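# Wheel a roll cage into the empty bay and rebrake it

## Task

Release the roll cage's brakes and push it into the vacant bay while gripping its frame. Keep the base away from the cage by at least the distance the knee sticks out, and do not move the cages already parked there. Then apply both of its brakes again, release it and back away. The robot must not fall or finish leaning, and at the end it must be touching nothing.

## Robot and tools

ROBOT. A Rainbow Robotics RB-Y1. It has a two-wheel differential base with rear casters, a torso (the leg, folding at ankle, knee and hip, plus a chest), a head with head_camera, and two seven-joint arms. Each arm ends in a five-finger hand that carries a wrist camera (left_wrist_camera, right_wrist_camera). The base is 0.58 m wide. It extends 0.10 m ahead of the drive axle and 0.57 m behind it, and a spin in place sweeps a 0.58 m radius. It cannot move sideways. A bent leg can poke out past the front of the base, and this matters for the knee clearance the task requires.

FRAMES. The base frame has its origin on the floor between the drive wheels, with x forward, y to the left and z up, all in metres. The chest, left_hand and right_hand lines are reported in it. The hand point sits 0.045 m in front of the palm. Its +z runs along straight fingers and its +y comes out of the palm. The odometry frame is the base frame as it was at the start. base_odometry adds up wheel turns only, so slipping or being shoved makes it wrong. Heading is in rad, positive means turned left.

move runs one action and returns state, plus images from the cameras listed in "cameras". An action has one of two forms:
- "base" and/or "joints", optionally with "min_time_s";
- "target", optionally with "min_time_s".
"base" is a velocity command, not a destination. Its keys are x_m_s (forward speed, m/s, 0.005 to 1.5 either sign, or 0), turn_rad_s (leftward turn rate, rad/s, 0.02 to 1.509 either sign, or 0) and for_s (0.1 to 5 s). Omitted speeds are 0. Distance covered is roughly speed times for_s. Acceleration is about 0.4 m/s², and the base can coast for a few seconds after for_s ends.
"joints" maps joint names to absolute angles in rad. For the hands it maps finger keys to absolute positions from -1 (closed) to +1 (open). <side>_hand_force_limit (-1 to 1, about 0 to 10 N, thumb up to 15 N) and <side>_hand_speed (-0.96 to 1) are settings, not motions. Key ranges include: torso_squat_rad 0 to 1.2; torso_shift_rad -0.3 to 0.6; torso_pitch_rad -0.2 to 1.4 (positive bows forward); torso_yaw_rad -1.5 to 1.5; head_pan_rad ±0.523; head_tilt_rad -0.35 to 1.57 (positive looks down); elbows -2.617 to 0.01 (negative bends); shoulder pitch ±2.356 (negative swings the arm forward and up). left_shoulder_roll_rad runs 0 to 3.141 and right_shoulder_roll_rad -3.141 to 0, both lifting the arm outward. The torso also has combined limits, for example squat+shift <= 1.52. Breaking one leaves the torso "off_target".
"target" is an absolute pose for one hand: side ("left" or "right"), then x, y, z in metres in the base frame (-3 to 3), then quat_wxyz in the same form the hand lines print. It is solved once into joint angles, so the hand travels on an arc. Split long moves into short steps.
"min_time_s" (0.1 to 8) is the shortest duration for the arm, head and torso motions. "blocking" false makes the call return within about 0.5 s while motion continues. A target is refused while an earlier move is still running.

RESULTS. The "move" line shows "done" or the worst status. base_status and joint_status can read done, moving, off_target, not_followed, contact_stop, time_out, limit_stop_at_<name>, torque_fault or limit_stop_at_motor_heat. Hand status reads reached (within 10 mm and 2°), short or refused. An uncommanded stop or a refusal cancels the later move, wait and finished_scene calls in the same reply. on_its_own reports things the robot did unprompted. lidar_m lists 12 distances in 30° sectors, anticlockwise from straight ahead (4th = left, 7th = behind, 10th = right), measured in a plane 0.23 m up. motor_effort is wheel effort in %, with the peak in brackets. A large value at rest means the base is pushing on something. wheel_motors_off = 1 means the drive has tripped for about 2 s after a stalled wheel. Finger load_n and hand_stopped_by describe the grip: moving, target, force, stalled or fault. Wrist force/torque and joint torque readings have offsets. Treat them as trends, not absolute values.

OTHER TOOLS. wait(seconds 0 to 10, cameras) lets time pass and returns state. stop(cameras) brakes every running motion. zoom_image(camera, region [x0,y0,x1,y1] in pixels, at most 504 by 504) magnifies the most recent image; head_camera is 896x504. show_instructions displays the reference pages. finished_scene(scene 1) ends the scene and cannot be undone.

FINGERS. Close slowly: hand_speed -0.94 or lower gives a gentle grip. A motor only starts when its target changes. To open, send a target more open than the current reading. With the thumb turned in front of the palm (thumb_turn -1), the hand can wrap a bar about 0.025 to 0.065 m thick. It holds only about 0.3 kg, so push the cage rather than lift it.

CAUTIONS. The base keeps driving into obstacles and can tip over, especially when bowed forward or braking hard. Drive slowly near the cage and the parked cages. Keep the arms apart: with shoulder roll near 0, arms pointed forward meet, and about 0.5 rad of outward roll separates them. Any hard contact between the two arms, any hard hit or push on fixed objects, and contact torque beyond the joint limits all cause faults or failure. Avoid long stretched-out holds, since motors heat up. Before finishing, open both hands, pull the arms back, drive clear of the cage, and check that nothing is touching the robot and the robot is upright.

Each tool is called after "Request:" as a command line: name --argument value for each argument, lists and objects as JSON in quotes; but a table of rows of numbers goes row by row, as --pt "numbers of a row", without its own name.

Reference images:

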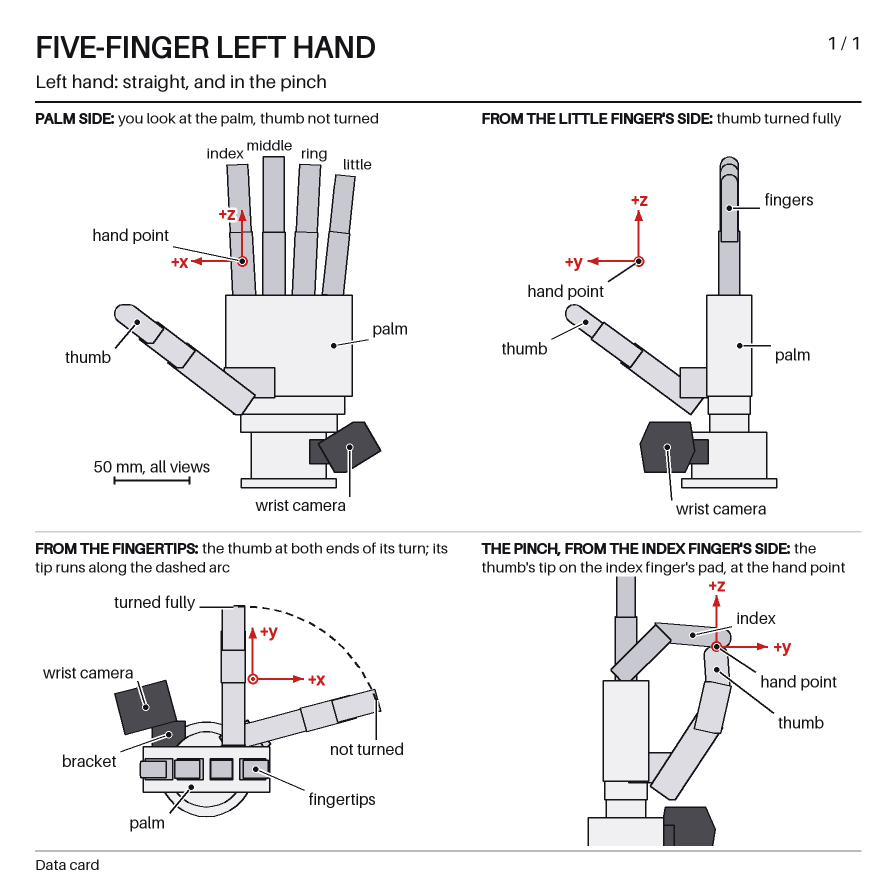

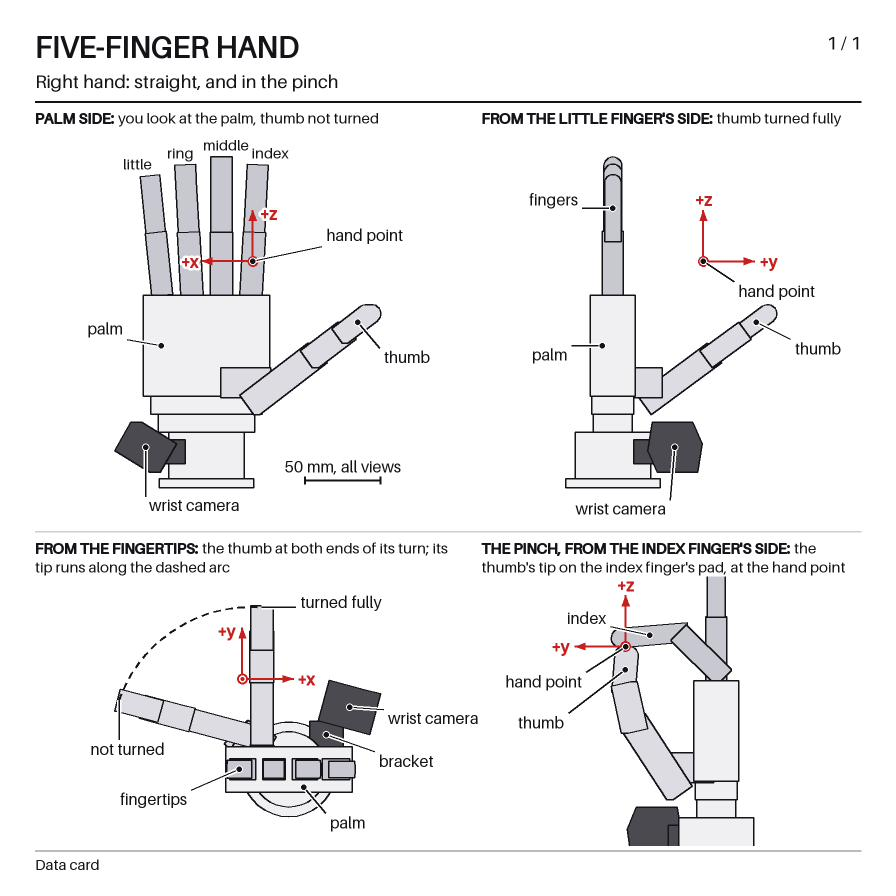

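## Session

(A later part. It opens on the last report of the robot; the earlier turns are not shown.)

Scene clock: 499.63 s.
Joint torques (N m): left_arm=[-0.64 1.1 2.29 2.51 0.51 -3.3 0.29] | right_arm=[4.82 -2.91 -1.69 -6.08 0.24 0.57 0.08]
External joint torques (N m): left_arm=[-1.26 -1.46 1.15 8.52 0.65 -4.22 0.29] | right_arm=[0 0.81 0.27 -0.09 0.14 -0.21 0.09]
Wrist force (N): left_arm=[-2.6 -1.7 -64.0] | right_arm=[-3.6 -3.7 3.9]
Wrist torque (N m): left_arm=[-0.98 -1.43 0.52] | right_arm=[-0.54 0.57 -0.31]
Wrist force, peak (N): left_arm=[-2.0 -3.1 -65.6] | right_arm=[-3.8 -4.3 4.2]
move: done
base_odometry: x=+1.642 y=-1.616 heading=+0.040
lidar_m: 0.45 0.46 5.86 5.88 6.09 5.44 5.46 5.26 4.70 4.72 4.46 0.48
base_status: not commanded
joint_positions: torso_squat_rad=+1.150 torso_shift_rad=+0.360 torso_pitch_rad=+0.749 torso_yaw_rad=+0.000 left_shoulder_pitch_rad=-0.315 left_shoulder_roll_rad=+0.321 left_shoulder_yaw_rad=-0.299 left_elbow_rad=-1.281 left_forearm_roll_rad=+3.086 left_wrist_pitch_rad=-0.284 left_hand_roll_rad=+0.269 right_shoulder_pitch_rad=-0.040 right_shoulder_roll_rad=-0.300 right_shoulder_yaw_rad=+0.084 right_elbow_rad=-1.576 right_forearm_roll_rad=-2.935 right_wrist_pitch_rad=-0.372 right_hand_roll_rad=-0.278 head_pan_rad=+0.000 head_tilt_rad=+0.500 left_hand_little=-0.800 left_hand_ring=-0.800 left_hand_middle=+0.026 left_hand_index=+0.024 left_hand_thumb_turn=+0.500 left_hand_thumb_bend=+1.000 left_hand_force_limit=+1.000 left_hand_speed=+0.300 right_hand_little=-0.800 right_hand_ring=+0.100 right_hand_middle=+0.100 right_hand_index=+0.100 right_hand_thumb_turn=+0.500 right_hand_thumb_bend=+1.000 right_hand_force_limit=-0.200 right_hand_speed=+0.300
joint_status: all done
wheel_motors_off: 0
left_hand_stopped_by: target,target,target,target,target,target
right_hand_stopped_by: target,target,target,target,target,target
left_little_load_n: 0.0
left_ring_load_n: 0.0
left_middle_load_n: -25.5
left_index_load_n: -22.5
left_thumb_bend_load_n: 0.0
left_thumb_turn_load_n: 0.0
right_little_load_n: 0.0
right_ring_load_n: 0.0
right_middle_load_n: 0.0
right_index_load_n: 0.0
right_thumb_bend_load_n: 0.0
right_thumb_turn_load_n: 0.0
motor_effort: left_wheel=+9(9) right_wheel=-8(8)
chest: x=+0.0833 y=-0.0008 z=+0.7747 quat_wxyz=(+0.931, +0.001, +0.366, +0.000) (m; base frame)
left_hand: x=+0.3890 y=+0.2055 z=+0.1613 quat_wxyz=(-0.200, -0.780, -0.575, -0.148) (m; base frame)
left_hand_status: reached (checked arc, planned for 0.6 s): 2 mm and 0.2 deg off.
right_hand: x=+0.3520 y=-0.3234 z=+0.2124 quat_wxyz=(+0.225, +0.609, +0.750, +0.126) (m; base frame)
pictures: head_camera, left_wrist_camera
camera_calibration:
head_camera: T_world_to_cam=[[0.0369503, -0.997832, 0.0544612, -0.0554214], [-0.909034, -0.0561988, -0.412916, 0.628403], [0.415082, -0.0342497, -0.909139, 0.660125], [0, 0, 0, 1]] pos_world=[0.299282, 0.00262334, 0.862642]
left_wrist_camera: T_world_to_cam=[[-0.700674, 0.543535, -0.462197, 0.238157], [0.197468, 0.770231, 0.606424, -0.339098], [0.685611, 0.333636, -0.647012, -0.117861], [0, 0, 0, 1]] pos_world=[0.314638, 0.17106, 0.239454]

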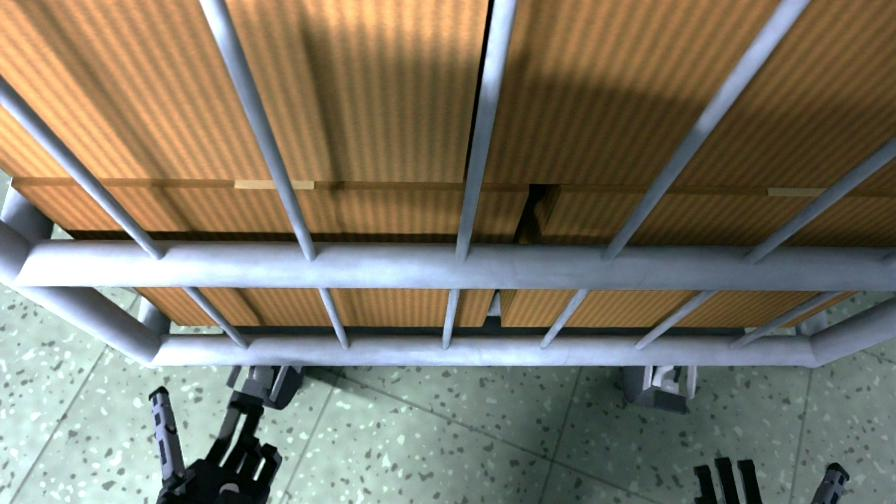

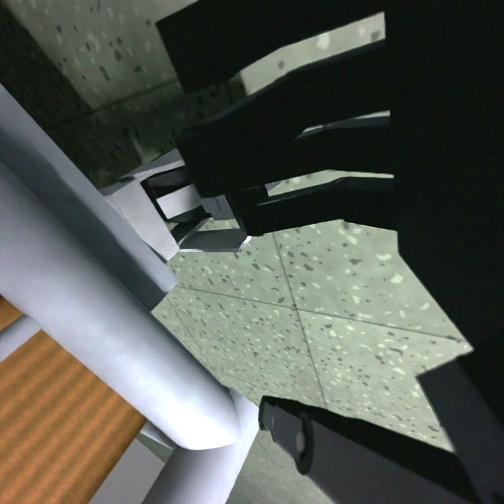

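Request:
move --target '{"side": "left", "x": 0.34, "y": 0.205, "z": 0.19, "quat_wxyz": [0.199, 0.7799, 0.5751, 0.1468]}' --cameras '["left_wrist_camera"]'

Request:
zoom_image --camera "left_wrist_camera" --region '[40, 60, 260, 280]'

Request:
move --target '{"side": "left", "x": 0.35, "y": 0.205, "z": 0.11, "quat_wxyz": [0.199, 0.7799, 0.5751, 0.1468]}' --cameras '["left_wrist_camera"]'

Request:
zoom_image --camera "left_wrist_camera" --region '[40, 100, 260, 320]'

Scene clock: 500.93 s.
Joint torques (N m): left_arm=[1.77 1.12 1.16 -6.24 -0.22 0.92 0.23] | right_arm=[4.22 -2.93 -1.85 -6.1 0.22 0.55 0.24]
External joint torques (N m): left_arm=[-1.9 -1.1 0.48 0 -0.07 0 0.23] | right_arm=[-0.62 0.79 0.1 -0.13 0.11 -0.23 0.24]
Wrist force (N): left_arm=[-1.2 -7.2 -12.4] | right_arm=[-3.7 -4.2 4.2]
Wrist torque (N m): left_arm=[-1.10 -0.79 0.43] | right_arm=[-0.65 0.56 -0.34]
Wrist force, peak (N): left_arm=[-2.8 -1.7 -64.9] | right_arm=[-3.9 -4.3 4.0]
move: done
base_odometry: x=+1.642 y=-1.616 heading=+0.040
lidar_m: 0.45 0.47 5.86 5.87 6.10 5.45 5.45 5.26 4.71 4.72 4.45 0.47
base_status: not commanded
joint_positions: torso_squat_rad=+1.150 torso_shift_rad=+0.360 torso_pitch_rad=+0.750 torso_yaw_rad=+0.000 left_shoulder_pitch_rad=-0.108 left_shoulder_roll_rad=+0.314 left_shoulder_yaw_rad=-0.295 left_elbow_rad=-1.503 left_forearm_roll_rad=+3.020 left_wrist_pitch_rad=-0.311 left_hand_roll_rad=+0.268 right_shoulder_pitch_rad=-0.040 right_shoulder_roll_rad=-0.300 right_shoulder_yaw_rad=+0.084 right_elbow_rad=-1.576 right_forearm_roll_rad=-2.935 right_wrist_pitch_rad=-0.372 right_hand_roll_rad=-0.278 head_pan_rad=+0.000 head_tilt_rad=+0.500 left_hand_little=-0.800 left_hand_ring=-0.800 left_hand_middle=+0.030 left_hand_index=+0.028 left_hand_thumb_turn=+0.500 left_hand_thumb_bend=+1.000 left_hand_force_limit=+1.000 left_hand_speed=+0.300 right_hand_little=-0.800 right_hand_ring=+0.100 right_hand_middle=+0.100 right_hand_index=+0.100 right_hand_thumb_turn=+0.500 right_hand_thumb_bend=+1.000 right_hand_force_limit=-0.200 right_hand_speed=+0.300
joint_status: all done
wheel_motors_off: 0
left_hand_stopped_by: target,target,target,target,target,target
right_hand_stopped_by: target,target,target,target,target,target
left_little_load_n: 0.0
left_ring_load_n: 0.0
left_middle_load_n: 0.0
left_index_load_n: 0.0
left_thumb_bend_load_n: 0.0
left_thumb_turn_load_n: 0.0
right_little_load_n: 0.0
right_ring_load_n: 0.0
right_middle_load_n: 0.0
right_index_load_n: 0.0
right_thumb_bend_load_n: 0.0
right_thumb_turn_load_n: 0.5
motor_effort: left_wheel=+6(9) right_wheel=-8(8)
chest: x=+0.0835 y=-0.0008 z=+0.7746 quat_wxyz=(+0.931, +0.001, +0.366, +0.000) (m; base frame)
left_hand: x=+0.3404 y=+0.2050 z=+0.1889 quat_wxyz=(-0.200, -0.780, -0.575, -0.147) (m; base frame)
left_hand_status: reached (checked arc, planned for 0.5 s): 1 mm and 0.1 deg off.
right_hand: x=+0.3518 y=-0.3236 z=+0.2121 quat_wxyz=(+0.225, +0.609, +0.750, +0.125) (m; base frame)
pictures: left_wrist_camera
camera_calibration:
left_wrist_camera: T_world_to_cam=[[-0.702008, 0.543216, -0.460544, 0.217404], [0.198297, 0.7702, 0.606194, -0.346187], [0.684005, 0.334229, -0.648404, -0.0658977], [0, 0, 0, 1]] pos_world=[0.266341, 0.17056, 0.267252]

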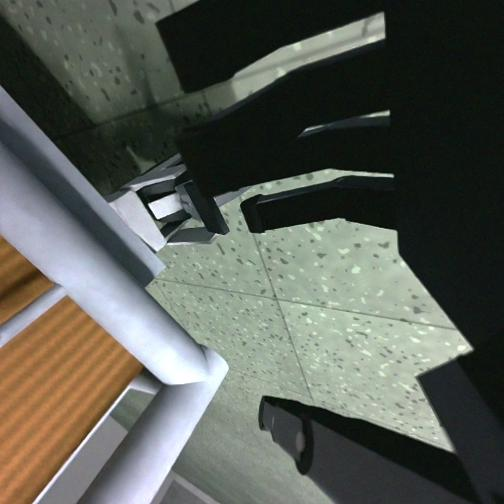

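Scaled by 2.291 from the camera's 504x504 image, which has a finer 720x720 frame.

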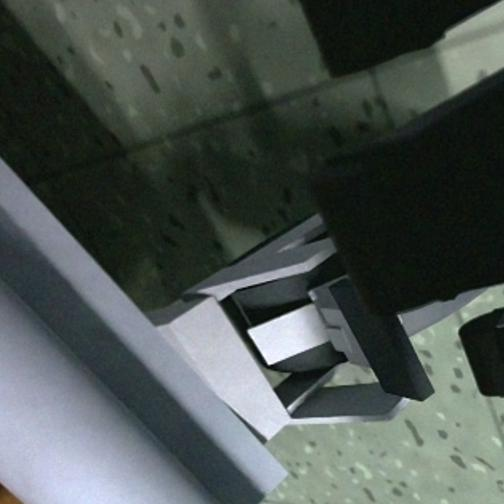

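Scene clock: 502.17 s.
Joint torques (N m): left_arm=[1.05 1.06 1.91 -3.3 -0.15 0.7 0.12] | right_arm=[5.36 -3.21 -1.99 -6.11 0.27 0.75 0.16]
External joint torques (N m): left_arm=[-0.05 -0.43 1.47 0.55 -0.11 -0.2 0.13] | right_arm=[0.51 0.51 -0.04 -0.14 0.17 -0.03 0.16]
Wrist force (N): left_arm=[-0.7 -7.5 -11.4] | right_arm=[-3.6 -4.1 4.2]
Wrist torque (N m): left_arm=[-1.23 -0.84 0.68] | right_arm=[-0.65 0.57 -0.33]
Wrist force, peak (N): left_arm=[-1.1 -9.1 -12.6] | right_arm=[-3.7 -4.4 4.3]
move: done
base_odometry: x=+1.642 y=-1.616 heading=+0.040
lidar_m: 0.44 0.46 5.85 5.88 6.10 5.44 5.45 5.26 4.70 4.71 4.45 0.47
base_status: not commanded
joint_positions: torso_squat_rad=+1.150 torso_shift_rad=+0.360 torso_pitch_rad=+0.750 torso_yaw_rad=+0.000 left_shoulder_pitch_rad=-0.410 left_shoulder_roll_rad=+0.198 left_shoulder_yaw_rad=-0.205 left_elbow_rad=-0.864 left_forearm_roll_rad=+2.961 left_wrist_pitch_rad=+0.006 left_hand_roll_rad=+0.271 right_shoulder_pitch_rad=-0.040 right_shoulder_roll_rad=-0.300 right_shoulder_yaw_rad=+0.084 right_elbow_rad=-1.576 right_forearm_roll_rad=-2.935 right_wrist_pitch_rad=-0.372 right_hand_roll_rad=-0.278 head_pan_rad=+0.000 head_tilt_rad=+0.500 left_hand_little=-0.800 left_hand_ring=-0.800 left_hand_middle=+0.030 left_hand_index=+0.028 left_hand_thumb_turn=+0.500 left_hand_thumb_bend=+1.000 left_hand_force_limit=+1.000 left_hand_speed=+0.300 right_hand_little=-0.800 right_hand_ring=+0.100 right_hand_middle=+0.100 right_hand_index=+0.100 right_hand_thumb_turn=+0.500 right_hand_thumb_bend=+1.000 right_hand_force_limit=-0.200 right_hand_speed=+0.300
joint_status: all done
wheel_motors_off: 0
left_hand_stopped_by: target,target,target,target,target,target
right_hand_stopped_by: target,target,target,target,target,target
left_little_load_n: 0.0
left_ring_load_n: 0.0
left_middle_load_n: 0.0
left_index_load_n: 0.5
left_thumb_bend_load_n: 0.0
left_thumb_turn_load_n: 0.0
right_little_load_n: 0.0
right_ring_load_n: 0.0
right_middle_load_n: 0.0
right_index_load_n: 0.0
right_thumb_bend_load_n: -0.5
right_thumb_turn_load_n: 0.5
motor_effort: left_wheel=+6(7) right_wheel=-7(8)
chest: x=+0.0835 y=-0.0008 z=+0.7746 quat_wxyz=(+0.931, +0.001, +0.366, +0.000) (m; base frame)
left_hand: x=+0.3494 y=+0.2041 z=+0.1102 quat_wxyz=(-0.198, -0.781, -0.575, -0.144) (m; base frame)
left_hand_status: reached (checked arc, planned for 0.9 s): 1 mm and 0.4 deg off.
right_hand: x=+0.3518 y=-0.3236 z=+0.2121 quat_wxyz=(+0.225, +0.609, +0.750, +0.125) (m; base frame)
pictures: left_wrist_camera
camera_calibration:
left_wrist_camera: T_world_to_cam=[[-0.704199, 0.543629, -0.456697, 0.188122], [0.203743, 0.770904, 0.603486, -0.301293], [0.680142, 0.331925, -0.65363, -0.120393], [0, 0, 0, 1]] pos_world=[0.275746, 0.169961, 0.189048]

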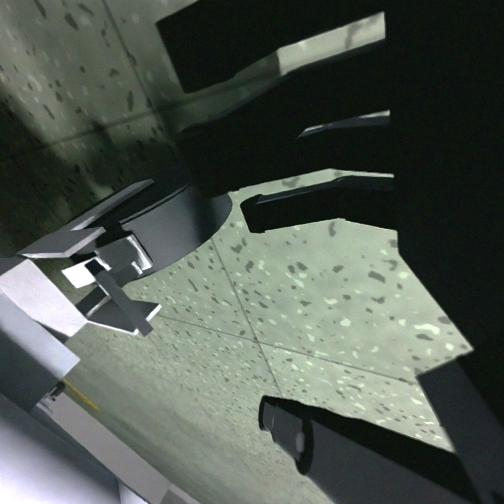

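Scaled by 2.291 from the camera's 504x504 image, which has a finer 720x720 frame.

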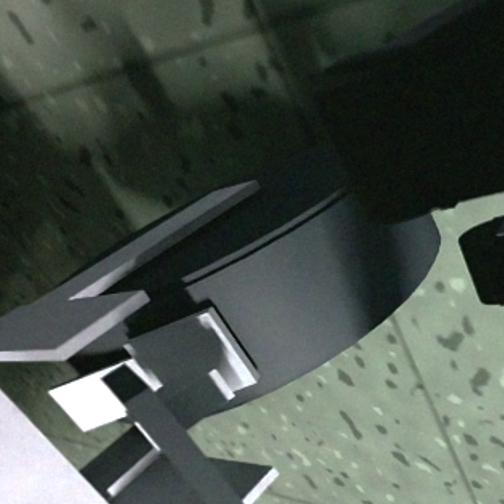

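Request:
zoom_image --camera "left_wrist_camera" --region '[60, 230, 180, 350]'

Scaled by 4.200 from the camera's 504x504 image, which has a finer 720x720 frame.

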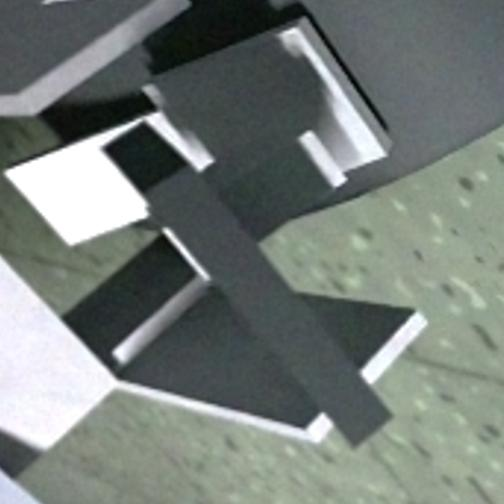

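Request:
move --target '{"side": "left", "x": 0.345, "y": 0.215, "z": 0.067, "quat_wxyz": [0.199, 0.7799, 0.5751, 0.1468]}' --cameras '["left_wrist_camera"]'

Request:
zoom_image --camera "left_wrist_camera" --region '[20, 250, 180, 410]'

Scene clock: 504.57 s.
Joint torques (N m): left_arm=[-1.57 0.68 1.91 -1.02 0.12 0.62 -0.02] | right_arm=[4.85 -3.37 -2.2 -6.43 0.26 0.67 0.17]
External joint torques (N m): left_arm=[0.17 -0.89 1.7 0.22 0.1 -0.12 -0.02] | right_arm=[0.01 0.35 -0.25 -0.45 0.16 -0.11 0.17]
Wrist force (N): left_arm=[-0.6 -7.2 -12.0] | right_arm=[-3.6 -4.3 4.1]
Wrist torque (N m): left_arm=[-1.19 -0.85 0.48] | right_arm=[-0.67 0.57 -0.34]
Wrist force, peak (N): left_arm=[-0.8 -8.9 -12.4] | right_arm=[-4.2 -4.3 4.0]
move: short
base_odometry: x=+1.642 y=-1.616 heading=+0.040
lidar_m: 0.45 0.46 5.86 5.87 6.10 5.44 5.46 5.27 4.71 4.71 4.45 0.47
base_status: not commanded
joint_positions: torso_squat_rad=+1.150 torso_shift_rad=+0.360 torso_pitch_rad=+0.750 torso_yaw_rad=+0.000 left_shoulder_pitch_rad=-0.722 left_shoulder_roll_rad=+0.161 left_shoulder_yaw_rad=-0.147 left_elbow_rad=-0.267 left_forearm_roll_rad=+2.989 left_wrist_pitch_rad=+0.201 left_hand_roll_rad=+0.254 right_shoulder_pitch_rad=-0.040 right_shoulder_roll_rad=-0.300 right_shoulder_yaw_rad=+0.084 right_elbow_rad=-1.576 right_forearm_roll_rad=-2.935 right_wrist_pitch_rad=-0.372 right_hand_roll_rad=-0.278 head_pan_rad=+0.000 head_tilt_rad=+0.500 left_hand_little=-0.800 left_hand_ring=-0.800 left_hand_middle=+0.030 left_hand_index=+0.028 left_hand_thumb_turn=+0.500 left_hand_thumb_bend=+1.000 left_hand_force_limit=+1.000 left_hand_speed=+0.300 right_hand_little=-0.800 right_hand_ring=+0.100 right_hand_middle=+0.100 right_hand_index=+0.100 right_hand_thumb_turn=+0.500 right_hand_thumb_bend=+1.000 right_hand_force_limit=-0.200 right_hand_speed=+0.300
joint_status: all done
wheel_motors_off: 0
left_hand_stopped_by: target,target,target,target,target,target
right_hand_stopped_by: target,target,target,target,target,target
left_little_load_n: 0.0
left_ring_load_n: 0.0
left_middle_load_n: 0.0
left_index_load_n: 0.0
left_thumb_bend_load_n: 0.0
left_thumb_turn_load_n: 0.0
right_little_load_n: 0.0
right_ring_load_n: 0.0
right_middle_load_n: 0.0
right_index_load_n: 0.0
right_thumb_bend_load_n: 0.0
right_thumb_turn_load_n: 0.0
motor_effort: left_wheel=+6(6) right_wheel=-7(8)
chest: x=+0.0836 y=-0.0008 z=+0.7746 quat_wxyz=(+0.931, +0.001, +0.366, +0.000) (m; base frame)
left_hand: x=+0.3450 y=+0.2148 z=+0.0682 quat_wxyz=(-0.163, -0.787, -0.584, -0.114) (m; base frame)
left_hand_status: short (checked arc, as near as the solve gets, planned for 0.9 s): 1 mm and 5.7 deg off. The place is met; only the turn is off.
right_hand: x=+0.3517 y=-0.3236 z=+0.2121 quat_wxyz=(+0.225, +0.609, +0.750, +0.125) (m; base frame)
pictures: left_wrist_camera
camera_calibration:
left_wrist_camera: T_world_to_cam=[[-0.745995, 0.548291, -0.37798, 0.168112], [0.255033, 0.75952, 0.598404, -0.298253], [0.615183, 0.35001, -0.70643, -0.126256], [0, 0, 0, 1]] pos_world=[0.279145, 0.178545, 0.152827]

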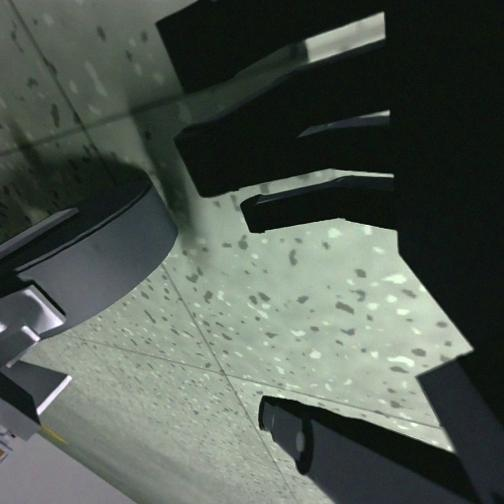

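Scaled by 3.150 from the camera's 504x504 image, which has a finer 720x720 frame.

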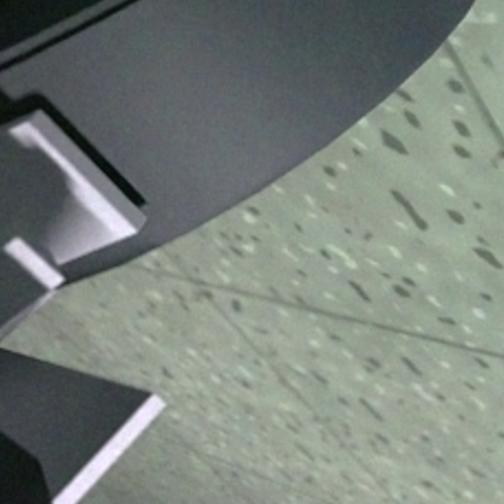

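Request:
move --target '{"side": "right", "x": 0.35, "y": -0.28, "z": 0.19, "quat_wxyz": [0.1749, 0.6852, 0.6852, 0.1749]}' --cameras '["right_wrist_camera"]'

Request:
zoom_image --camera "right_wrist_camera" --region '[280, 140, 440, 300]'

Request:
move --target '{"side": "right", "x": 0.36, "y": -0.28, "z": 0.115, "quat_wxyz": [0.1749, 0.6852, 0.6852, 0.1749]}' --cameras '["right_wrist_camera"]'

Request:
zoom_image --camera "right_wrist_camera" --region '[320, 180, 480, 340]'

Scene clock: 505.60 s.
Joint torques (N m): left_arm=[-1.65 1.1 1.62 -1.09 0.1 0.68 -0.05] | right_arm=[4.27 -1.41 -0.35 -5.39 0.06 0.67 -0.16]
External joint torques (N m): left_arm=[0.09 -0.47 1.4 0.15 0.08 -0.06 -0.05] | right_arm=[0.3 0.72 0.62 0.69 0.07 -0.21 -0.16]
Wrist force (N): left_arm=[-0.6 -7.2 -11.7] | right_arm=[-4.8 -4.2 4.3]
Wrist torque (N m): left_arm=[-1.18 -0.84 0.50] | right_arm=[-0.67 0.64 -0.50]
Wrist force, peak (N): left_arm=[-0.8 -7.6 -12.1] | right_arm=[-4.9 -4.6 4.3]
move: done
base_odometry: x=+1.642 y=-1.616 heading=+0.040
lidar_m: 0.45 0.46 5.86 5.87 6.10 5.45 5.46 5.25 4.70 4.71 4.45 0.47
base_status: not commanded
joint_positions: torso_squat_rad=+1.150 torso_shift_rad=+0.360 torso_pitch_rad=+0.750 torso_yaw_rad=+0.000 left_shoulder_pitch_rad=-0.722 left_shoulder_roll_rad=+0.161 left_shoulder_yaw_rad=-0.147 left_elbow_rad=-0.267 left_forearm_roll_rad=+2.989 left_wrist_pitch_rad=+0.201 left_hand_roll_rad=+0.254 right_shoulder_pitch_rad=-0.094 right_shoulder_roll_rad=-0.210 right_shoulder_yaw_rad=+0.104 right_elbow_rad=-1.510 right_forearm_roll_rad=-3.018 right_wrist_pitch_rad=-0.350 right_hand_roll_rad=-0.360 head_pan_rad=+0.000 head_tilt_rad=+0.500 left_hand_little=-0.800 left_hand_ring=-0.800 left_hand_middle=+0.030 left_hand_index=+0.028 left_hand_thumb_turn=+0.500 left_hand_thumb_bend=+1.000 left_hand_force_limit=+1.000 left_hand_speed=+0.300 right_hand_little=-0.800 right_hand_ring=+0.100 right_hand_middle=+0.100 right_hand_index=+0.100 right_hand_thumb_turn=+0.500 right_hand_thumb_bend=+1.000 right_hand_force_limit=-0.200 right_hand_speed=+0.300
joint_status: all done
wheel_motors_off: 0
left_hand_stopped_by: target,target,target,target,target,target
right_hand_stopped_by: target,target,target,target,target,target
left_little_load_n: 0.5
left_ring_load_n: 0.0
left_middle_load_n: 0.0
left_index_load_n: 0.0
left_thumb_bend_load_n: 0.0
left_thumb_turn_load_n: 0.0
right_little_load_n: 0.0
right_ring_load_n: 0.0
right_middle_load_n: 0.0
right_index_load_n: 0.0
right_thumb_bend_load_n: 0.0
right_thumb_turn_load_n: 0.0
motor_effort: left_wheel=+6(6) right_wheel=-7(8)
chest: x=+0.0836 y=-0.0008 z=+0.7746 quat_wxyz=(+0.931, +0.001, +0.366, +0.000) (m; base frame)
left_hand: x=+0.3450 y=+0.2148 z=+0.0682 quat_wxyz=(-0.163, -0.787, -0.584, -0.114) (m; base frame)
right_hand: x=+0.3500 y=-0.2799 z=+0.1903 quat_wxyz=(+0.175, +0.685, +0.685, +0.175) (m; base frame)
right_hand_status: reached (checked arc, planned for 0.3 s): 0 mm and 0.0 deg off.
pictures: right_wrist_camera
camera_calibration:
right_wrist_camera: T_world_to_cam=[[0.851101, 0.26133, 0.455338, -0.315381], [-0.0500269, -0.822993, 0.565845, -0.321413], [0.522612, -0.504371, -0.687377, -0.0803916], [0, 0, 0, 1]] pos_world=[0.294356, -0.222649, 0.270216]

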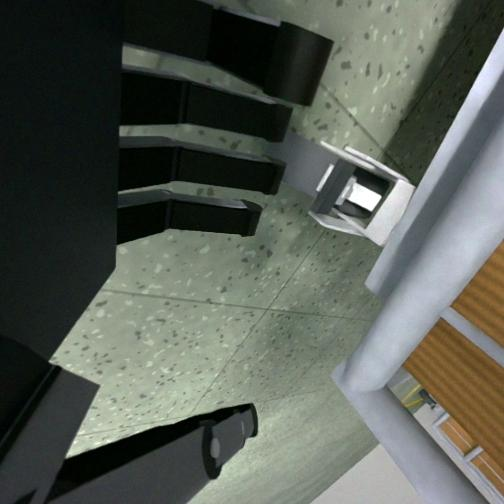

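Scaled by 3.150 from the camera's 504x504 image, which has a finer 720x720 frame.

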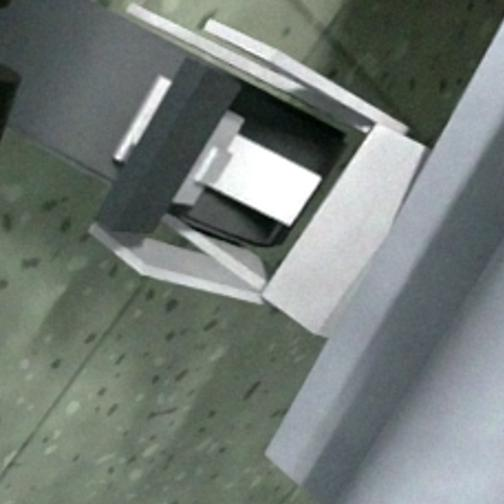

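Scene clock: 506.83 s.
Joint torques (N m): left_arm=[-1.67 1.18 1.8 -1.14 0.08 0.67 -0.06] | right_arm=[1.86 -0.93 -1.87 -3.32 -0.03 0.6 -0.37]
External joint torques (N m): left_arm=[0.07 -0.39 1.59 0.1 0.06 -0.07 -0.06] | right_arm=[0.51 0.84 -1.26 0.68 0.03 -0.28 -0.37]
Wrist force (N): left_arm=[-1.0 -7.1 -11.5] | right_arm=[-4.8 -4.2 4.0]
Wrist torque (N m): left_arm=[-1.19 -0.76 0.48] | right_arm=[-0.63 0.66 -0.52]
Wrist force, peak (N): left_arm=[-0.6 -7.5 -12.2] | right_arm=[-5.1 -4.9 4.5]
move: done
base_odometry: x=+1.642 y=-1.616 heading=+0.040
lidar_m: 0.45 0.46 5.85 5.87 6.08 5.45 5.46 5.25 4.70 4.72 4.46 0.48
base_status: not commanded
joint_positions: torso_squat_rad=+1.150 torso_shift_rad=+0.360 torso_pitch_rad=+0.750 torso_yaw_rad=+0.000 left_shoulder_pitch_rad=-0.722 left_shoulder_roll_rad=+0.161 left_shoulder_yaw_rad=-0.147 left_elbow_rad=-0.267 left_forearm_roll_rad=+2.989 left_wrist_pitch_rad=+0.201 left_hand_roll_rad=+0.254 right_shoulder_pitch_rad=-0.393 right_shoulder_roll_rad=-0.146 right_shoulder_yaw_rad=-0.012 right_elbow_rad=-0.912 right_forearm_roll_rad=-2.928 right_wrist_pitch_rad=-0.048 right_hand_roll_rad=-0.381 head_pan_rad=+0.000 head_tilt_rad=+0.500 left_hand_little=-0.800 left_hand_ring=-0.800 left_hand_middle=+0.030 left_hand_index=+0.028 left_hand_thumb_turn=+0.500 left_hand_thumb_bend=+1.000 left_hand_force_limit=+1.000 left_hand_speed=+0.300 right_hand_little=-0.800 right_hand_ring=+0.100 right_hand_middle=+0.100 right_hand_index=+0.100 right_hand_thumb_turn=+0.500 right_hand_thumb_bend=+1.000 right_hand_force_limit=-0.200 right_hand_speed=+0.300
joint_status: all done
wheel_motors_off: 0
left_hand_stopped_by: target,target,target,target,target,target
right_hand_stopped_by: target,target,target,target,target,target
left_little_load_n: 0.0
left_ring_load_n: 0.5
left_middle_load_n: 0.0
left_index_load_n: 0.0
left_thumb_bend_load_n: 0.0
left_thumb_turn_load_n: 0.0
right_little_load_n: 0.5
right_ring_load_n: 0.0
right_middle_load_n: 0.0
right_index_load_n: 0.0
right_thumb_bend_load_n: 0.0
right_thumb_turn_load_n: 0.0
motor_effort: left_wheel=+5(6) right_wheel=-8(9)
chest: x=+0.0836 y=-0.0008 z=+0.7746 quat_wxyz=(+0.931, +0.001, +0.366, +0.000) (m; base frame)
left_hand: x=+0.3450 y=+0.2148 z=+0.0682 quat_wxyz=(-0.163, -0.787, -0.584, -0.114) (m; base frame)
right_hand: x=+0.3597 y=-0.2793 z=+0.1151 quat_wxyz=(+0.172, +0.685, +0.686, +0.175) (m; base frame)
right_hand_status: reached (checked arc, planned for 0.9 s): 1 mm and 0.3 deg off.
pictures: right_wrist_camera
camera_calibration:
right_wrist_camera: T_world_to_cam=[[0.852053, 0.261653, 0.453368, -0.289571], [-0.0466089, -0.824745, 0.563581, -0.279326], [0.521376, -0.501332, -0.690531, -0.135113], [0, 0, 0, 1]] pos_world=[0.304155, -0.222342, 0.195406]

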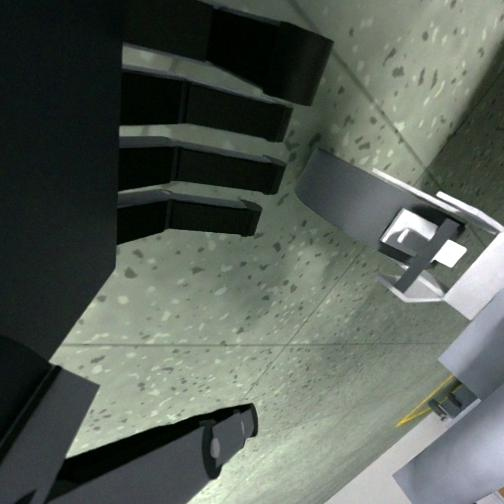

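Scaled by 3.150 from the camera's 504x504 image, which has a finer 720x720 frame.

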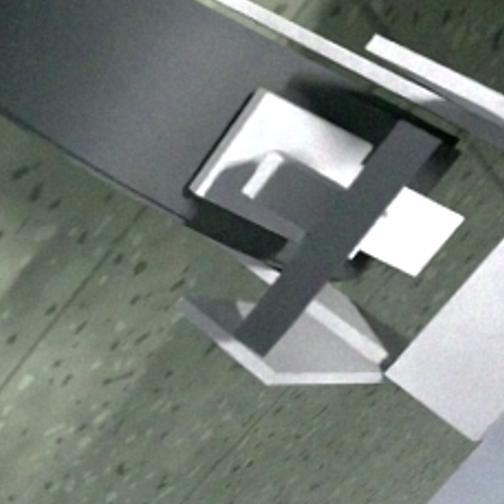

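Request:
move --base '{"x_m_s": -0.5, "for_s": 2.2}'

Request:
move --base '{"turn_rad_s": -0.645, "for_s": 1.0}' --joints '{"left_shoulder_pitch_rad": -0.383, "left_shoulder_roll_rad": 0.282, "left_shoulder_yaw_rad": 0.304, "left_elbow_rad": -1.825, "left_forearm_roll_rad": 1.001, "left_wrist_pitch_rad": 0.374, "left_hand_roll_rad": 0.429, "right_shoulder_pitch_rad": -0.367, "right_shoulder_roll_rad": -0.344, "right_shoulder_yaw_rad": -0.248, "right_elbow_rad": -1.823, "right_forearm_roll_rad": -0.956, "right_wrist_pitch_rad": 0.317, "right_hand_roll_rad": -0.526, "head_tilt_rad": 0.0, "left_hand_index": -1, "left_hand_middle": -1, "left_hand_ring": -1, "left_hand_little": -1, "right_hand_index": -1, "right_hand_middle": -1, "right_hand_ring": -1, "right_hand_little": -1}' --min_time_s 1.5 --cameras '["head_camera"]'

Scene clock: 512.63 s.
Joint torques (N m): left_arm=[-2.59 0.94 1.81 -1.27 0.23 0.78 -0.03] | right_arm=[0.86 -0.95 -1.84 -3.66 0.07 0.58 -0.25]
External joint torques (N m): left_arm=[-0.86 -0.63 1.59 -0.04 0.21 0.05 -0.03] | right_arm=[-0.49 0.82 -1.23 0.33 0.14 -0.3 -0.25]
Wrist force (N): left_arm=[-0.7 -7.5 -11.9] | right_arm=[-4.7 -4.2 4.2]
Wrist torque (N m): left_arm=[-1.22 -0.84 0.50] | right_arm=[-0.64 0.65 -0.51]
Wrist force, peak (N): left_arm=[-0.9 -7.7 -12.4] | right_arm=[-4.8 -4.5 4.4]
move: done
base_odometry: x=+0.542 y=-1.660 heading=+0.041
lidar_m: 1.56 6.11 6.21 6.23 4.91 4.39 4.41 4.87 4.35 4.36 5.25 1.65
base_status: done (sent for 2.2 of 2.2 s)
joint_positions: torso_squat_rad=+1.150 torso_shift_rad=+0.360 torso_pitch_rad=+0.750 torso_yaw_rad=+0.000 left_shoulder_pitch_rad=-0.722 left_shoulder_roll_rad=+0.161 left_shoulder_yaw_rad=-0.147 left_elbow_rad=-0.267 left_forearm_roll_rad=+2.989 left_wrist_pitch_rad=+0.201 left_hand_roll_rad=+0.254 right_shoulder_pitch_rad=-0.393 right_shoulder_roll_rad=-0.146 right_shoulder_yaw_rad=-0.012 right_elbow_rad=-0.912 right_forearm_roll_rad=-2.928 right_wrist_pitch_rad=-0.048 right_hand_roll_rad=-0.381 head_pan_rad=+0.000 head_tilt_rad=+0.500 left_hand_little=-0.800 left_hand_ring=-0.800 left_hand_middle=+0.030 left_hand_index=+0.028 left_hand_thumb_turn=+0.500 left_hand_thumb_bend=+1.000 left_hand_force_limit=+1.000 left_hand_speed=+0.300 right_hand_little=-0.800 right_hand_ring=+0.100 right_hand_middle=+0.100 right_hand_index=+0.100 right_hand_thumb_turn=+0.500 right_hand_thumb_bend=+1.000 right_hand_force_limit=-0.200 right_hand_speed=+0.300
joint_status: not commanded
wheel_motors_off: 0
left_hand_stopped_by: target,target,target,target,target,target
right_hand_stopped_by: target,target,target,target,target,target
left_little_load_n: 0.0
left_ring_load_n: 0.0
left_middle_load_n: 0.0
left_index_load_n: 0.0
left_thumb_bend_load_n: 0.0
left_thumb_turn_load_n: 0.0
right_little_load_n: 0.0
right_ring_load_n: 0.0
right_middle_load_n: 0.0
right_index_load_n: 0.0
right_thumb_bend_load_n: -0.5
right_thumb_turn_load_n: 0.0
motor_effort: left_wheel=+6(23) right_wheel=-9(35)
chest: x=+0.0836 y=-0.0008 z=+0.7745 quat_wxyz=(+0.931, +0.001, +0.366, +0.000) (m; base frame)
left_hand: x=+0.3448 y=+0.2149 z=+0.0681 quat_wxyz=(-0.163, -0.787, -0.584, -0.114) (m; base frame)
right_hand: x=+0.3594 y=-0.2794 z=+0.1149 quat_wxyz=(+0.172, +0.685, +0.686, +0.175) (m; base frame)
pictures: none

Scene clock: 515.00 s.
Joint torques (N m): left_arm=[-3.51 5.47 3.35 -9.18 0.7 -1.18 -0.06] | right_arm=[-3.3 -6.85 -4.02 -9.62 -0.37 -1.39 -0.29]
External joint torques (N m): left_arm=[0.53 -0.64 -0.09 0.74 0.18 0.25 -0.1] | right_arm=[0.04 -0.22 -0.18 -0.33 -0.16 0.1 -0.25]
Wrist force (N): left_arm=[-6.4 -3.2 -14.8] | right_arm=[0.2 0.3 0.7]
Wrist torque (N m): left_arm=[-0.73 -0.42 0.25] | right_arm=[-0.17 0.40 -0.14]
Wrist force, peak (N): left_arm=[-6.4 -3.9 -15.5] | right_arm=[-5.0 -4.6 4.6]
move: done
base_odometry: x=+0.542 y=-1.660 heading=-0.459
lidar_m: 1.64 1.56 6.13 6.21 6.24 4.87 4.39 4.41 4.82 4.35 4.37 5.30
base_status: done (sent for 1 of 1 s)
joint_positions: torso_squat_rad=+1.150 torso_shift_rad=+0.360 torso_pitch_rad=+0.750 torso_yaw_rad=+0.000 left_shoulder_pitch_rad=-0.383 left_shoulder_roll_rad=+0.282 left_shoulder_yaw_rad=+0.304 left_elbow_rad=-1.825 left_forearm_roll_rad=+1.001 left_wrist_pitch_rad=+0.374 left_hand_roll_rad=+0.429 right_shoulder_pitch_rad=-0.367 right_shoulder_roll_rad=-0.344 right_shoulder_yaw_rad=-0.248 right_elbow_rad=-1.823 right_forearm_roll_rad=-0.956 right_wrist_pitch_rad=+0.317 right_hand_roll_rad=-0.526 head_pan_rad=+0.000 head_tilt_rad=+0.000 left_hand_little=-1.000 left_hand_ring=-1.000 left_hand_middle=-1.000 left_hand_index=-1.000 left_hand_thumb_turn=+0.500 left_hand_thumb_bend=+1.000 left_hand_force_limit=+1.000 left_hand_speed=+0.300 right_hand_little=-1.000 right_hand_ring=-1.000 right_hand_middle=-1.000 right_hand_index=-1.000 right_hand_thumb_turn=+0.500 right_hand_thumb_bend=+1.000 right_hand_force_limit=-0.200 right_hand_speed=+0.300
joint_status: all done
wheel_motors_off: 0
left_hand_stopped_by: target,target,target,target,target,target
right_hand_stopped_by: target,target,target,target,target,target
left_little_load_n: 0.0
left_ring_load_n: 0.0
left_middle_load_n: 0.0
left_index_load_n: 0.0
left_thumb_bend_load_n: 0.0
left_thumb_turn_load_n: 0.0
right_little_load_n: 0.0
right_ring_load_n: 0.0
right_middle_load_n: 0.0
right_index_load_n: 0.0
right_thumb_bend_load_n: 0.0
right_thumb_turn_load_n: 0.0
motor_effort: left_wheel=+7(23) right_wheel=-3(26)
chest: x=+0.0836 y=-0.0008 z=+0.7745 quat_wxyz=(+0.931, +0.001, +0.366, +0.000) (m; base frame)
left_hand: x=+0.5751 y=+0.2205 z=+0.4402 quat_wxyz=(+0.067, -0.787, +0.221, -0.572) (m; base frame)
right_hand: x=+0.5749 y=-0.2199 z=+0.4394 quat_wxyz=(+0.573, -0.222, +0.786, -0.065) (m; base frame)
pictures: head_camera
camera_calibration:
head_camera: T_world_to_cam=[[0.00514544, -0.997825, 0.0657164, -0.0581128], [-0.600608, -0.0556272, -0.797606, 0.904323], [0.799527, -0.0353657, -0.599588, 0.288504], [0, 0, 0, 1]] pos_world=[0.312776, 0.00252162, 0.898096]

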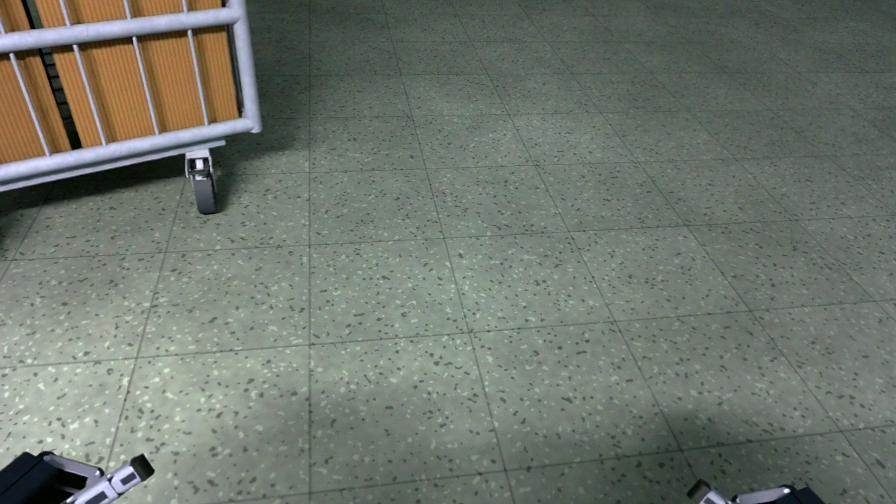

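Request:
move --cameras '["head_camera"]'

Scene clock: 515.97 s.
Joint torques (N m): left_arm=[-3.53 5.47 3.16 -9.24 0.74 -1.23 -0.07] | right_arm=[-3.01 -7.3 -4.61 -9.41 -0.64 -1.47 -0.27]
External joint torques (N m): left_arm=[0.5 -0.64 -0.28 0.69 0.22 0.21 -0.11] | right_arm=[0.33 -0.66 -0.77 -0.12 -0.42 0.02 -0.24]
Motor temperatures (°C): left_arm=[34 35 36 36 40 39 44] | right_arm=[34 35 36 33 41 46 45]
Wrist force (N): left_arm=[-6.2 -2.8 -14.9] | right_arm=[0.5 0.4 0.8]
Wrist torque (N m): left_arm=[-0.67 -0.48 0.28] | right_arm=[-0.17 0.37 -0.11]
Wrist force, peak (N): left_arm=[-6.2 -3.2 -15.1] | right_arm=[0.7 0.8 1.0]
base_odometry: x=+0.542 y=-1.660 heading=-0.459
lidar_m: 1.63 1.55 6.13 6.21 6.23 4.88 4.39 4.41 4.83 4.35 4.37 5.30
base_status: done (sent for 1 of 1 s)
joint_positions: torso_squat_rad=+1.150 torso_shift_rad=+0.360 torso_pitch_rad=+0.750 torso_yaw_rad=+0.000 left_shoulder_pitch_rad=-0.383 left_shoulder_roll_rad=+0.282 left_shoulder_yaw_rad=+0.304 left_elbow_rad=-1.825 left_forearm_roll_rad=+1.001 left_wrist_pitch_rad=+0.374 left_hand_roll_rad=+0.429 right_shoulder_pitch_rad=-0.367 right_shoulder_roll_rad=-0.344 right_shoulder_yaw_rad=-0.248 right_elbow_rad=-1.823 right_forearm_roll_rad=-0.956 right_wrist_pitch_rad=+0.317 right_hand_roll_rad=-0.526 head_pan_rad=+0.000 head_tilt_rad=+0.000 left_hand_little=-1.000 left_hand_ring=-1.000 left_hand_middle=-1.000 left_hand_index=-1.000 left_hand_thumb_turn=+0.500 left_hand_thumb_bend=+1.000 left_hand_force_limit=+1.000 left_hand_speed=+0.300 right_hand_little=-1.000 right_hand_ring=-1.000 right_hand_middle=-1.000 right_hand_index=-1.000 right_hand_thumb_turn=+0.500 right_hand_thumb_bend=+1.000 right_hand_force_limit=-0.200 right_hand_speed=+0.300
joint_status: all done
wheel_motors_off: 0
left_hand_stopped_by: target,target,target,target,target,target
right_hand_stopped_by: target,target,target,target,target,target
left_little_load_n: 0.0
left_ring_load_n: 0.0
left_middle_load_n: 0.5
left_index_load_n: 0.0
left_thumb_bend_load_n: 0.0
left_thumb_turn_load_n: 0.0
right_little_load_n: 0.0
right_ring_load_n: 0.0
right_middle_load_n: 0.0
right_index_load_n: 0.0
right_thumb_bend_load_n: 0.0
right_thumb_turn_load_n: -0.5
motor_effort: left_wheel=+7(23) right_wheel=-3(26)
chest: x=+0.0836 y=-0.0008 z=+0.7745 quat_wxyz=(+0.931, +0.001, +0.366, +0.000) (m; base frame)
left_hand: x=+0.5751 y=+0.2205 z=+0.4402 quat_wxyz=(+0.067, -0.787, +0.221, -0.572) (m; base frame)
right_hand: x=+0.5749 y=-0.2199 z=+0.4394 quat_wxyz=(+0.573, -0.222, +0.786, -0.065) (m; base frame)
pictures: head_camera
camera_calibration:
head_camera: T_world_to_cam=[[0.00514544, -0.997825, 0.0657164, -0.0581128], [-0.600608, -0.0556272, -0.797606, 0.904323], [0.799527, -0.0353657, -0.599588, 0.288504], [0, 0, 0, 1]] pos_world=[0.312776, 0.00252162, 0.898096]

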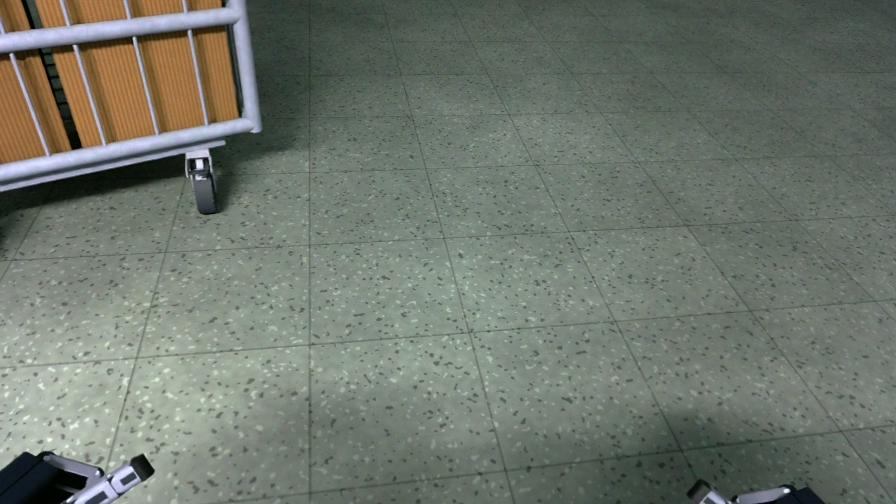

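Request:
zoom_image --camera "head_camera" --region '[0, 60, 280, 240]'

Scaled by 1.800 from the camera's 896x504 image, which has a finer 1280x720 frame.

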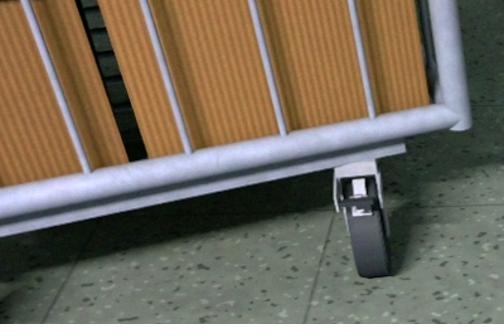

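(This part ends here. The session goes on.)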